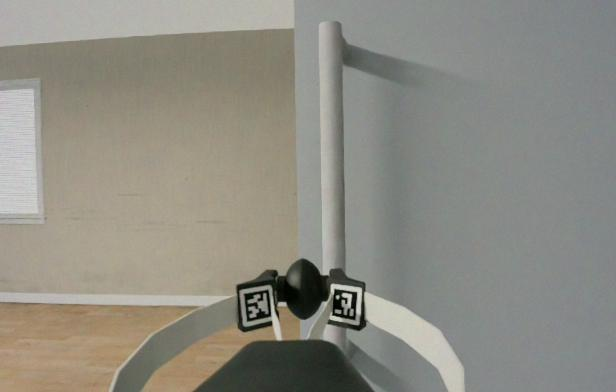

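move(
  r2={"joints": {"arm_m": 0.0, "gripper_m": 0.05}},
  blocking=false,
  cameras=[],
)

move(
  r1={"base": {"translate_m": -0.21, "strafe_m": 0.23}, "contact_limits": {"translate_m": 0.7, "strafe_m": 0.7}},
  blocking=false,
  cameras=[],
)

wait(
  seconds=3,
  cameras=["r2_head_left_camera", "r1_head_left_camera"],
)

Scene clock: 668.60 s.
move: r2 moving
r1.base_odometry: x=-1.382 y=+2.045 heading=+1.299
r1.turned_by_wheels: +0.000
r1.turned_by_imu: +0.000
r1.base_tilt: forward=-1.6 right=+1.3
r1.lidar_m: 2.43 2.89 1.37 0.25 0.25 - 0.25 0.31 3.60 3.61 0.85 1.39
r1.base_status: not commanded
r1.joint_positions: lift_m=+0.127 arm_m=+0.000 wrist_yaw_rad=+3.089 wrist_pitch_rad=+0.002 wrist_roll_rad=+0.000 gripper_m=+0.056
r1.joint_status: not commanded
r1.measured_speeds: translate_m=+0.000 strafe_m=+0.000 rotate_rad=+0.000 lift_m=+0.000 arm_m=+0.000 wrist_yaw_rad=+0.000 wrist_pitch_rad=+0.000 wrist_roll_rad=+0.000
r1.motor_effort: lift_m=+20(20) arm_m=+4(4) wheel_0=-4(4) wheel_1=-2(2) wheel_2=+5(5)
r1.servo_current: wrist_yaw_rad=59(72) wrist_pitch_rad=39(46) wrist_roll_rad=46(52) gripper_m=39(46)
r1.hand_pose: x=-0.1125 y=+0.1024 z=+0.3046 quat_wxyz=(+0.026, -0.001, +0.000, +1.000) (m; r1's base frame)
r1.wrist_depth_mm: - 138 324 287 257 234 216 / 111 139 320 289 257 233 218 / 115 139 310 289 259 233 218 / 136 152 314 289 260 236 219 / 430 382 329 289 260 235 219 / 455 384 195 291 197 235 220 / 459 373 332 143 255 225 220
r2.base_odometry: x=-2.810 y=-2.274 heading=-0.524
r2.turned_by_wheels: +0.000
r2.turned_by_imu: +0.000
r2.base_tilt: forward=-0.7 right=+0.0
r2.lidar_m: 1.05 1.56 1.53 3.79 1.42 1.03 0.95 1.02 1.08 1.02 1.07 1.11
r2.base_status: not commanded
r2.joint_positions: lift_m=+0.870 arm_m=+0.261 wrist_yaw_rad=-0.001 wrist_pitch_rad=+0.001 wrist_roll_rad=+0.000 gripper_m=+0.005
r2.joint_status: arm_m moving; gripper_m moving
r2.measured_speeds: translate_m=+0.000 strafe_m=+0.000 rotate_rad=+0.000 lift_m=+0.000 arm_m=-0.195 wrist_yaw_rad=+0.000 wrist_pitch_rad=+0.000 wrist_roll_rad=+0.000
r2.motor_effort: lift_m=+21(21) arm_m=-3(11) wheel_0=-5(5) wheel_1=-5(5) wheel_2=+6(6)
r2.servo_current: wrist_yaw_rad=52(59) wrist_pitch_rad=39(52) wrist_roll_rad=59(59) gripper_m=78(91)
r2.hand_pose: x=+0.7207 y=-0.0877 z=+1.0475 quat_wxyz=(+1.000, +0.000, +0.001, +0.000) (m; r2's base frame)
r2.wrist_depth_mm: - - - - - - - / - - - 634 - - - / - - - - - - - / - - - - - - - / - - - 640 - - - / - - - 195 174 - - / - - - - - - -
pictures: none
No camera images: "cameras" was empty.

r1: "contact_limits": translate_m and strafe_m are given together and make one move, which takes one limit: state it under one of them only

not run: a call was refused earlier in this reply.

move(
  r1={"base": {"translate_m": -0.21, "strafe_m": 0.23}, "contact_limits": {"translate_m": 0.7}},
  blocking=false,
  cameras=[],
)

wait(
  seconds=3,
  cameras=["r2_head_left_camera", "r1_head_left_camera"],
)

Scene clock: 672.43 s.
earlier move: r2 done
move: r1 moving
r1.base_odometry: x=-1.411 y=+2.031 heading=+1.299
r1.turned_by_wheels: +0.000
r1.turned_by_imu: +0.015
r1.base_tilt: forward=-1.3 right=+1.4
r1.lidar_m: 2.46 2.92 1.34 0.27 0.25 - 0.25 0.28 3.60 3.64 0.88 1.49
r1.base_status: translate_m moving; strafe_m moving
r1.joint_positions: lift_m=+0.127 arm_m=+0.000 wrist_yaw_rad=+3.089 wrist_pitch_rad=+0.002 wrist_roll_rad=+0.000 gripper_m=+0.056
r1.joint_status: not commanded
r1.measured_speeds: translate_m=-0.085 strafe_m=+0.092 rotate_rad=-0.003 lift_m=+0.000 arm_m=+0.000 wrist_yaw_rad=+0.000 wrist_pitch_rad=+0.000 wrist_roll_rad=+0.000
r1.motor_effort: lift_m=+20(20) arm_m=+4(4) wheel_0=-17(17) wheel_1=+5(5) wheel_2=+11(14)
r1.servo_current: wrist_yaw_rad=52(78) wrist_pitch_rad=39(46) wrist_roll_rad=39(65) gripper_m=39(46)
r1.contact_limits: translate_m 0.7
r1.hand_pose: x=-0.1125 y=+0.1024 z=+0.3046 quat_wxyz=(+0.026, -0.001, +0.000, +1.000) (m; r1's base frame)
r1.wrist_depth_mm: - 138 320 282 254 231 216 / 111 138 314 285 253 232 216 / 115 139 306 285 256 232 217 / 136 155 309 285 257 233 217 / 415 370 322 287 256 232 216 / 439 370 196 286 197 233 218 / 439 362 319 143 254 224 219
r2.base_odometry: x=-2.810 y=-2.274 heading=-0.524
r2.turned_by_wheels: +0.000
r2.turned_by_imu: +0.001
r2.base_tilt: forward=-0.7 right=+0.0
r2.lidar_m: 1.00 1.55 1.48 3.77 1.40 1.02 0.97 1.01 1.06 0.99 1.07 1.09
r2.base_status: not commanded
r2.joint_positions: lift_m=+0.870 arm_m=+0.000 wrist_yaw_rad=-0.001 wrist_pitch_rad=+0.001 wrist_roll_rad=+0.000 gripper_m=+0.050
r2.joint_status: all done
r2.measured_speeds: translate_m=+0.000 strafe_m=+0.000 rotate_rad=+0.000 lift_m=+0.000 arm_m=+0.000 wrist_yaw_rad=+0.000 wrist_pitch_rad=+0.000 wrist_roll_rad=+0.000
r2.motor_effort: lift_m=+21(21) arm_m=-7(7) wheel_0=-5(5) wheel_1=-4(5) wheel_2=+6(6)
r2.servo_current: wrist_yaw_rad=52(59) wrist_pitch_rad=39(46) wrist_roll_rad=52(52) gripper_m=52(52)
r2.hand_pose: x=+0.4594 y=-0.0877 z=+1.0475 quat_wxyz=(+1.000, +0.000, +0.001, +0.000) (m; r2's base frame)
r2.wrist_depth_mm: - - - - - - - / - - - - - - - / - - - - - - - / - - - - - - - / - - - - - - - / - - 193 788 187 - - / - - - - - - -
pictures: none
No camera images: "cameras" was empty.

Scene clock: 674.43 s.
earlier move: r1 done
r1.base_odometry: x=-1.660 y=+1.905 heading=+1.300
r1.turned_by_wheels: +0.000
r1.turned_by_imu: +0.085
r1.base_tilt: forward=-1.6 right=+1.3
r1.lidar_m: 2.75 3.46 1.29 3.31 0.25 0.25 - 0.25 0.40 3.74 1.15 2.02
r1.base_status: done
r1.joint_positions: lift_m=+0.127 arm_m=+0.000 wrist_yaw_rad=+3.089 wrist_pitch_rad=+0.002 wrist_roll_rad=+0.000 gripper_m=+0.056
r1.joint_status: not commanded
r1.measured_speeds: translate_m=+0.000 strafe_m=+0.000 rotate_rad=+0.000 lift_m=+0.000 arm_m=+0.000 wrist_yaw_rad=+0.000 wrist_pitch_rad=+0.000 wrist_roll_rad=+0.000
r1.motor_effort: lift_m=+20(20) arm_m=+4(4) wheel_0=-4(21) wheel_1=+3(12) wheel_2=+4(19)
r1.servo_current: wrist_yaw_rad=52(78) wrist_pitch_rad=39(46) wrist_roll_rad=46(65) gripper_m=39(46)
r1.contact_limits: translate_m 0.7
r1.hand_pose: x=-0.1125 y=+0.1024 z=+0.3046 quat_wxyz=(+0.026, -0.001, +0.000, +1.000) (m; r1's base frame)
r1.wrist_depth_mm: - 137 317 303 289 274 264 / - 137 314 301 289 276 266 / 111 138 247 303 290 278 267 / 124 140 312 304 289 276 267 / 351 334 320 303 290 278 267 / 355 340 194 306 196 278 270 / 357 340 320 143 289 272 268
r2.base_odometry: x=-2.810 y=-2.274 heading=-0.524
r2.turned_by_wheels: +0.000
r2.turned_by_imu: +0.000
r2.base_tilt: forward=-0.7 right=+0.1
r2.lidar_m: 0.69 1.52 1.51 3.75 1.42 1.03 0.97 1.02 1.07 1.02 1.06 0.80
r2.base_status: not commanded
r2.joint_positions: lift_m=+0.870 arm_m=+0.000 wrist_yaw_rad=-0.001 wrist_pitch_rad=+0.001 wrist_roll_rad=+0.000 gripper_m=+0.050
r2.joint_status: all done
r2.measured_speeds: translate_m=+0.000 strafe_m=+0.000 rotate_rad=+0.000 lift_m=+0.000 arm_m=+0.000 wrist_yaw_rad=+0.000 wrist_pitch_rad=+0.000 wrist_roll_rad=+0.000
r2.motor_effort: lift_m=+21(21) arm_m=-7(7) wheel_0=-5(5) wheel_1=-5(5) wheel_2=+6(6)
r2.servo_current: wrist_yaw_rad=52(59) wrist_pitch_rad=39(46) wrist_roll_rad=59(59) gripper_m=46(59)
r2.hand_pose: x=+0.4594 y=-0.0877 z=+1.0475 quat_wxyz=(+1.000, +0.000, +0.001, +0.000) (m; r2's base frame)
r2.wrist_depth_mm: - - - 439 - - - / - - - 445 - - - / - - - 452 - - - / - - - 521 - - - / - - - 466 - - - / - - 193 445 187 - - / - - - - - - -
wait: 2.00 of 3 s (r1 has come to rest)
pictures: r1_head_left_camera, r2_head_left_camera
Images, in order (width x height): r1_head_left_camera 420x672, r2_head_left_camera 420x672.

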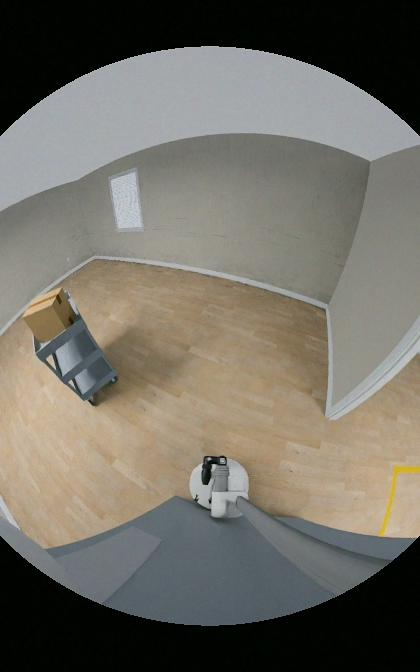

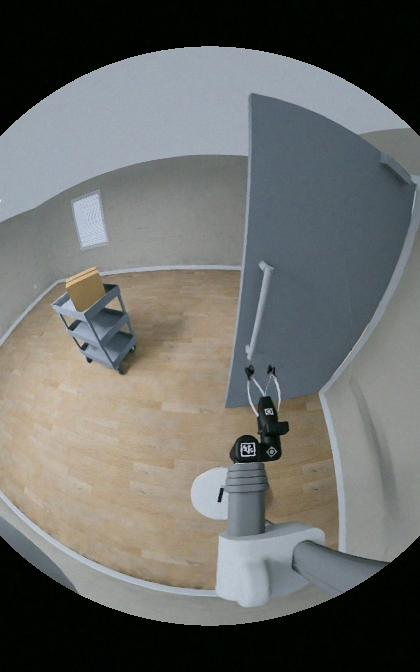

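move(
  r2={"base": {"strafe_m": 0.55}},
  blocking=false,
  cameras=[],
)

wait(
  seconds=2,
  cameras=[],
)

move(
  r1={"base": {"translate_m": -0.16, "strafe_m": 0.26}, "contact_limits": {"translate_m": 0.7}},
  blocking=false,
  cameras=[],
)

wait(
  seconds=3,
  cameras=["r2_head_camera", "r2_head_left_camera", "r1_head_left_camera", "r1_head_right_camera"],
)

Scene clock: 702.97 s.
move: r2 moving
r1.base_odometry: x=-1.660 y=+1.905 heading=+1.300
r1.turned_by_wheels: +0.000
r1.turned_by_imu: +0.000
r1.base_tilt: forward=-1.6 right=+1.3
r1.lidar_m: 2.75 3.45 1.29 3.34 0.25 0.25 - 0.25 0.41 3.74 1.13 2.03
r1.base_status: not commanded
r1.joint_positions: lift_m=+0.127 arm_m=+0.000 wrist_yaw_rad=+3.089 wrist_pitch_rad=+0.002 wrist_roll_rad=+0.000 gripper_m=+0.056
r1.joint_status: not commanded
r1.measured_speeds: translate_m=+0.000 strafe_m=+0.000 rotate_rad=+0.000 lift_m=+0.000 arm_m=+0.000 wrist_yaw_rad=+0.000 wrist_pitch_rad=+0.000 wrist_roll_rad=+0.000
r1.motor_effort: lift_m=+20(20) arm_m=+4(4) wheel_0=-4(4) wheel_1=+4(4) wheel_2=+4(4)
r1.servo_current: wrist_yaw_rad=39(65) wrist_pitch_rad=46(46) wrist_roll_rad=52(52) gripper_m=46(46)
r1.contact_limits: translate_m 0.7
r1.hand_pose: x=-0.1125 y=+0.1024 z=+0.3046 quat_wxyz=(+0.026, -0.001, +0.000, +1.000) (m; r1's base frame)
r1.wrist_depth_mm: - 138 315 300 287 274 266 / - 137 312 301 287 274 265 / 111 138 247 303 289 277 267 / 124 140 312 304 289 276 267 / 351 340 319 304 289 277 266 / 359 342 195 303 196 277 268 / 359 338 322 143 289 272 268
r2.base_odometry: x=-2.792 y=-2.243 heading=-0.525
r2.turned_by_wheels: +0.000
r2.turned_by_imu: +0.001
r2.base_tilt: forward=-0.7 right=+0.1
r2.lidar_m: 0.67 1.49 1.45 3.77 1.42 1.01 0.97 1.03 1.10 1.04 1.12 0.79
r2.base_status: strafe_m moving
r2.joint_positions: lift_m=+0.870 arm_m=+0.000 wrist_yaw_rad=-0.001 wrist_pitch_rad=+0.001 wrist_roll_rad=+0.000 gripper_m=+0.050
r2.joint_status: not commanded
r2.measured_speeds: translate_m=+0.000 strafe_m=+0.140 rotate_rad=-0.001 lift_m=+0.000 arm_m=+0.000 wrist_yaw_rad=+0.000 wrist_pitch_rad=+0.000 wrist_roll_rad=+0.000
r2.motor_effort: lift_m=+21(21) arm_m=-7(7) wheel_0=-12(12) wheel_1=+9(11) wheel_2=-1(3)
r2.servo_current: wrist_yaw_rad=46(46) wrist_pitch_rad=46(46) wrist_roll_rad=46(52) gripper_m=52(52)
r2.hand_pose: x=+0.4594 y=-0.0877 z=+1.0475 quat_wxyz=(+1.000, +0.000, +0.001, +0.000) (m; r2's base frame)
r2.wrist_depth_mm: - - - - - - - / - - - - - - - / - - - - - - - / - - - - 452 - - / - - - - 445 - - / - - 193 530 188 - - / - - - - - - -
pictures: none
No camera images: "cameras" was empty.

Scene clock: 704.97 s.
earlier move: r2 moving
r1.base_odometry: x=-1.660 y=+1.905 heading=+1.300
r1.turned_by_wheels: +0.000
r1.turned_by_imu: +0.000
r1.base_tilt: forward=-1.6 right=+1.3
r1.lidar_m: 2.74 3.47 1.31 3.34 0.25 0.25 - 0.25 0.43 3.76 1.16 2.02
r1.base_status: not commanded
r1.joint_positions: lift_m=+0.127 arm_m=+0.000 wrist_yaw_rad=+3.089 wrist_pitch_rad=+0.002 wrist_roll_rad=+0.000 gripper_m=+0.056
r1.joint_status: not commanded
r1.measured_speeds: translate_m=+0.000 strafe_m=+0.000 rotate_rad=+0.000 lift_m=+0.000 arm_m=+0.000 wrist_yaw_rad=+0.000 wrist_pitch_rad=+0.000 wrist_roll_rad=+0.000
r1.motor_effort: lift_m=+20(20) arm_m=+4(4) wheel_0=-4(5) wheel_1=+4(4) wheel_2=+4(4)
r1.servo_current: wrist_yaw_rad=65(72) wrist_pitch_rad=33(52) wrist_roll_rad=39(72) gripper_m=39(52)
r1.contact_limits: translate_m 0.7
r1.hand_pose: x=-0.1125 y=+0.1024 z=+0.3046 quat_wxyz=(+0.026, -0.001, +0.000, +1.000) (m; r1's base frame)
r1.wrist_depth_mm: - 137 317 301 287 273 266 / - 137 312 301 287 276 264 / 111 138 246 303 289 277 266 / 124 139 312 304 291 276 267 / 349 338 320 306 289 277 267 / 357 338 195 306 195 278 268 / 362 340 320 143 287 272 270
r2.base_odometry: x=-2.545 y=-1.815 heading=-0.524
r2.turned_by_wheels: +0.000
r2.turned_by_imu: +0.001
r2.base_tilt: forward=-0.7 right=+0.0
r2.lidar_m: 3.78 1.19 1.72 3.77 1.39 1.04 0.97 1.04 1.40 1.54 1.11 0.92
r2.base_status: strafe_m moving
r2.joint_positions: lift_m=+0.870 arm_m=+0.000 wrist_yaw_rad=-0.001 wrist_pitch_rad=+0.001 wrist_roll_rad=+0.000 gripper_m=+0.050
r2.joint_status: not commanded
r2.measured_speeds: translate_m=+0.001 strafe_m=+0.111 rotate_rad=-0.006 lift_m=+0.000 arm_m=+0.000 wrist_yaw_rad=+0.000 wrist_pitch_rad=+0.000 wrist_roll_rad=+0.000
r2.motor_effort: lift_m=+21(21) arm_m=-7(7) wheel_0=+1(14) wheel_1=+2(12) wheel_2=+0(3)
r2.servo_current: wrist_yaw_rad=39(59) wrist_pitch_rad=39(46) wrist_roll_rad=39(65) gripper_m=52(59)
r2.hand_pose: x=+0.4594 y=-0.0877 z=+1.0475 quat_wxyz=(+1.000, +0.000, +0.001, +0.000) (m; r2's base frame)
r2.wrist_depth_mm: - - - - - - - / - - - - - - - / - - - - - - - / - - - - - - - / 991 - - - - - - / 946 - 193 - 195 - - / - 122 - - - - -
wait: 2.00 s; no rest
pictures: none
No camera images: "cameras" was empty.

Scene clock: 705.47 s.
earlier move: r2 moving
move: r1 moving
r1.base_odometry: x=-1.690 y=+1.896 heading=+1.300
r1.turned_by_wheels: +0.000
r1.turned_by_imu: +0.001
r1.base_tilt: forward=-1.6 right=+1.2
r1.lidar_m: 2.76 3.47 1.27 0.91 0.25 0.25 - 0.25 0.41 3.77 1.18 2.07
r1.base_status: translate_m moving; strafe_m moving
r1.joint_positions: lift_m=+0.127 arm_m=+0.000 wrist_yaw_rad=+3.089 wrist_pitch_rad=+0.002 wrist_roll_rad=+0.000 gripper_m=+0.056
r1.joint_status: not commanded
r1.measured_speeds: translate_m=-0.064 strafe_m=+0.104 rotate_rad=-0.007 lift_m=+0.000 arm_m=+0.000 wrist_yaw_rad=+0.000 wrist_pitch_rad=+0.000 wrist_roll_rad=+0.000
r1.motor_effort: lift_m=+20(20) arm_m=+4(4) wheel_0=-12(15) wheel_1=+9(9) wheel_2=+12(13)
r1.servo_current: wrist_yaw_rad=39(65) wrist_pitch_rad=39(46) wrist_roll_rad=46(65) gripper_m=33(46)
r1.contact_limits: translate_m 0.7
r1.hand_pose: x=-0.1125 y=+0.1024 z=+0.3046 quat_wxyz=(+0.026, -0.001, +0.000, +1.000) (m; r1's base frame)
r1.wrist_depth_mm: - 137 317 304 289 281 270 / - 137 314 306 291 279 271 / 111 138 248 304 291 282 272 / 124 140 314 304 293 281 274 / 349 334 320 306 294 283 274 / 355 334 195 307 195 282 273 / 353 336 322 143 294 278 273
r2.base_odometry: x=-2.535 y=-1.798 heading=-0.524
r2.turned_by_wheels: +0.000
r2.turned_by_imu: +0.000
r2.base_tilt: forward=-0.7 right=+0.0
r2.lidar_m: 3.77 1.17 4.43 3.77 1.40 1.03 0.95 1.01 1.41 1.57 0.92 0.93
r2.base_status: strafe_m moving
r2.joint_positions: lift_m=+0.870 arm_m=+0.000 wrist_yaw_rad=-0.001 wrist_pitch_rad=+0.001 wrist_roll_rad=+0.000 gripper_m=+0.050
r2.joint_status: not commanded
r2.measured_speeds: translate_m=+0.000 strafe_m=+0.000 rotate_rad=+0.000 lift_m=+0.000 arm_m=+0.000 wrist_yaw_rad=+0.000 wrist_pitch_rad=+0.000 wrist_roll_rad=+0.000
r2.motor_effort: lift_m=+21(21) arm_m=-7(7) wheel_0=+1(4) wheel_1=+0(2) wheel_2=+1(2)
r2.servo_current: wrist_yaw_rad=52(59) wrist_pitch_rad=39(46) wrist_roll_rad=52(59) gripper_m=52(59)
r2.hand_pose: x=+0.4594 y=-0.0877 z=+1.0475 quat_wxyz=(+1.000, +0.000, +0.001, +0.000) (m; r2's base frame)
r2.wrist_depth_mm: - - - - - - - / - - - - - - - / - - - - - - - / - - - - - - - / 991 1160 - - - - - / 931 - 194 - 195 - - / - 122 - - - - -
pictures: none
No camera images: "cameras" was empty.

Scene clock: 705.63 s.
earlier move: r1 moving; r2 done
r1.base_odometry: x=-1.714 y=+1.889 heading=+1.301
r1.turned_by_wheels: +0.001
r1.turned_by_imu: +0.010
r1.base_tilt: forward=-1.8 right=+1.3
r1.lidar_m: 2.79 3.54 1.28 0.82 0.25 0.26 - 0.25 0.39 3.79 1.17 2.13
r1.base_status: translate_m moving; strafe_m moving
r1.joint_positions: lift_m=+0.127 arm_m=+0.000 wrist_yaw_rad=+3.089 wrist_pitch_rad=+0.002 wrist_roll_rad=+0.000 gripper_m=+0.056
r1.joint_status: not commanded
r1.measured_speeds: translate_m=-0.115 strafe_m=+0.155 rotate_rad=-0.030 lift_m=+0.002 arm_m=+0.000 wrist_yaw_rad=+0.000 wrist_pitch_rad=+0.000 wrist_roll_rad=+0.000
r1.motor_effort: lift_m=+19(20) arm_m=+4(4) wheel_0=-14(17) wheel_1=+12(12) wheel_2=+14(18)
r1.servo_current: wrist_yaw_rad=59(65) wrist_pitch_rad=46(46) wrist_roll_rad=52(65) gripper_m=46(46)
r1.contact_limits: translate_m 0.7
r1.hand_pose: x=-0.1125 y=+0.1024 z=+0.3046 quat_wxyz=(+0.026, -0.001, +0.000, +1.000) (m; r1's base frame)
r1.wrist_depth_mm: - 136 317 306 291 279 271 / - 137 314 304 293 279 273 / 110 137 251 306 293 282 273 / 124 139 317 306 293 282 276 / 347 334 320 307 294 283 276 / 353 336 195 306 195 283 276 / 353 336 320 144 297 279 278
r2.base_odometry: x=-2.535 y=-1.798 heading=-0.524
r2.turned_by_wheels: +0.000
r2.turned_by_imu: +0.000
r2.base_tilt: forward=-0.7 right=+0.0
r2.lidar_m: 3.74 1.16 4.42 3.75 1.37 1.02 0.96 1.01 1.40 1.56 0.93 0.91
r2.base_status: done
r2.joint_positions: lift_m=+0.870 arm_m=+0.000 wrist_yaw_rad=-0.001 wrist_pitch_rad=+0.001 wrist_roll_rad=+0.000 gripper_m=+0.050
r2.joint_status: not commanded
r2.measured_speeds: translate_m=+0.000 strafe_m=+0.000 rotate_rad=+0.000 lift_m=+0.000 arm_m=+0.000 wrist_yaw_rad=+0.000 wrist_pitch_rad=+0.000 wrist_roll_rad=+0.000
r2.motor_effort: lift_m=+21(21) arm_m=-7(7) wheel_0=+0(4) wheel_1=+1(2) wheel_2=+0(2)
r2.servo_current: wrist_yaw_rad=52(59) wrist_pitch_rad=39(46) wrist_roll_rad=33(59) gripper_m=46(59)
r2.hand_pose: x=+0.4594 y=-0.0877 z=+1.0475 quat_wxyz=(+1.000, +0.000, +0.001, +0.000) (m; r2's base frame)
r2.wrist_depth_mm: - - - - - - - / - - - - - - - / - - - - - - - / - - - - - - - / 976 1160 - - - - - / 946 - 193 - 195 - - / - 122 - - - - -
wait: 0.17 of 3 s (r2 has come to rest)
pictures: r1_head_left_camera, r1_head_right_camera, r2_head_camera, r2_head_left_camera
Images, in order (width x height): r1_head_left_camera 420x672, r1_head_right_camera 420x672, r2_head_camera 420x560, r2_head_left_camera 420x672.

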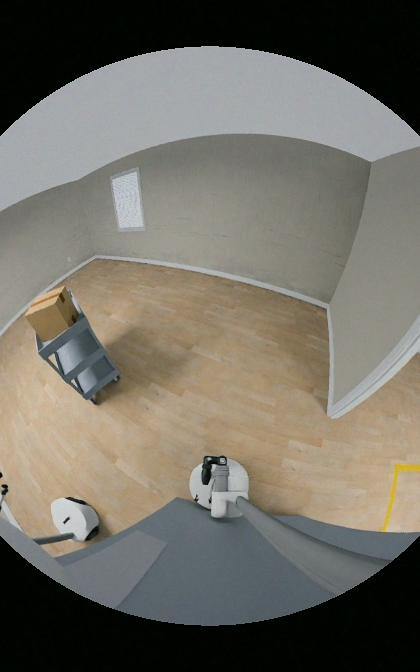

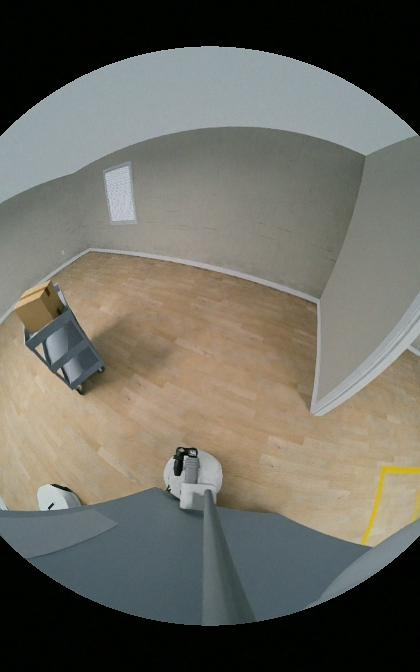

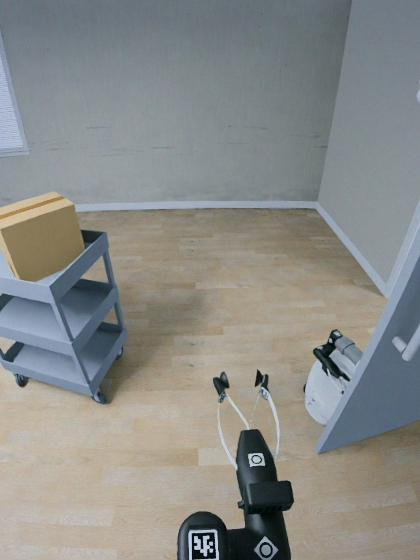

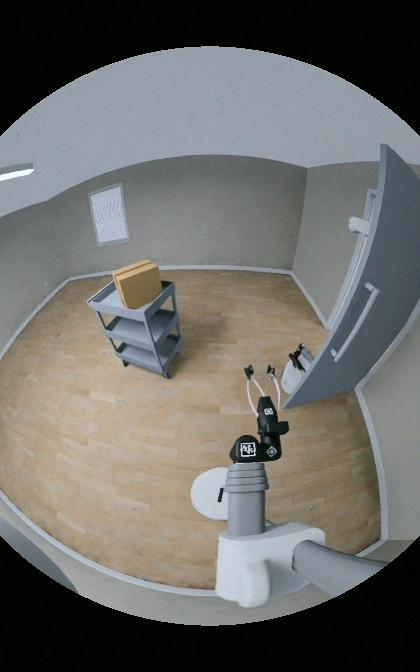

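wait(
  seconds=2,
  cameras=["r2_head_camera", "r1_head_left_camera"],
)

Scene clock: 710.07 s.
earlier move: r1 contact_stop
r1.base_odometry: x=-1.779 y=+1.923 heading=+1.429
r1.turned_by_wheels: +0.128
r1.turned_by_imu: +0.146
r1.base_tilt: forward=-1.6 right=+1.3
r1.lidar_m: 2.84 1.20 1.19 0.80 0.25 2.00 0.25 0.26 0.57 1.21 1.24 2.72
r1.base_status: translate_m contact_stop (by the wheels' count: -0.014 of -0.160); strafe_m contact_stop (by the wheels' count: +0.116 of +0.260)
r1.joint_positions: lift_m=+0.127 arm_m=+0.000 wrist_yaw_rad=+3.089 wrist_pitch_rad=+0.002 wrist_roll_rad=+0.000 gripper_m=+0.056
r1.joint_status: not commanded
r1.measured_speeds: translate_m=+0.000 strafe_m=+0.000 rotate_rad=+0.000 lift_m=+0.000 arm_m=+0.000 wrist_yaw_rad=+0.000 wrist_pitch_rad=+0.000 wrist_roll_rad=+0.000
r1.on_its_own: the wheels are slack since a contact_stop
r1.motor_effort: lift_m=+19(20) arm_m=-4(4) wheel_0=+0(28) wheel_1=+0(16) wheel_2=+0(30)
r1.servo_current: wrist_yaw_rad=39(72) wrist_pitch_rad=46(52) wrist_roll_rad=39(65) gripper_m=39(46)
r1.contact_limits: translate_m 0.7
r1.hand_pose: x=-0.1125 y=+0.1024 z=+0.3047 quat_wxyz=(+0.026, -0.001, +0.000, +1.000) (m; r1's base frame)
r1.wrist_depth_mm: 136 139 315 290 268 254 - / 114 139 310 290 268 256 - / 118 140 304 291 270 256 - / 137 163 312 290 271 254 - / 379 347 317 291 267 255 - / 387 347 195 293 195 258 1138 / 389 343 319 143 270 251 820
r2.base_odometry: x=-2.535 y=-1.798 heading=-0.524
r2.turned_by_wheels: +0.000
r2.turned_by_imu: +0.001
r2.base_tilt: forward=-0.7 right=+0.1
r2.lidar_m: 3.78 1.15 4.42 3.76 1.38 1.02 0.97 1.02 1.41 1.58 1.14 0.93
r2.base_status: done
r2.joint_positions: lift_m=+0.870 arm_m=+0.000 wrist_yaw_rad=-0.001 wrist_pitch_rad=+0.001 wrist_roll_rad=+0.000 gripper_m=+0.050
r2.joint_status: not commanded
r2.measured_speeds: translate_m=+0.000 strafe_m=+0.000 rotate_rad=+0.000 lift_m=+0.000 arm_m=+0.000 wrist_yaw_rad=+0.000 wrist_pitch_rad=+0.000 wrist_roll_rad=+0.000
r2.motor_effort: lift_m=+21(21) arm_m=-7(7) wheel_0=+0(4) wheel_1=+2(2) wheel_2=+0(2)
r2.servo_current: wrist_yaw_rad=39(59) wrist_pitch_rad=39(46) wrist_roll_rad=46(59) gripper_m=52(59)
r2.hand_pose: x=+0.4594 y=-0.0877 z=+1.0475 quat_wxyz=(+1.000, +0.000, +0.001, +0.000) (m; r2's base frame)
r2.wrist_depth_mm: - - - - - - - / - - - - - - - / - - - - - - - / - - - - - - - / 991 1138 - - - - - / 931 - 194 - 195 - - / - 122 - - - - -
wait: 0.00 of 2 s (r1 has come to rest)
pictures: r1_head_left_camera, r2_head_camera
Images, in order (width x height): r1_head_left_camera 420x672, r2_head_camera 420x560.

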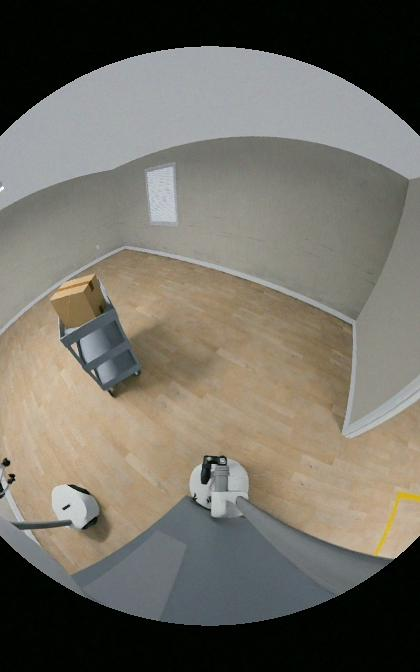

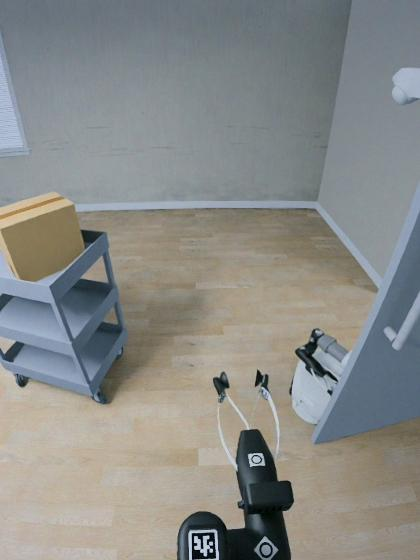

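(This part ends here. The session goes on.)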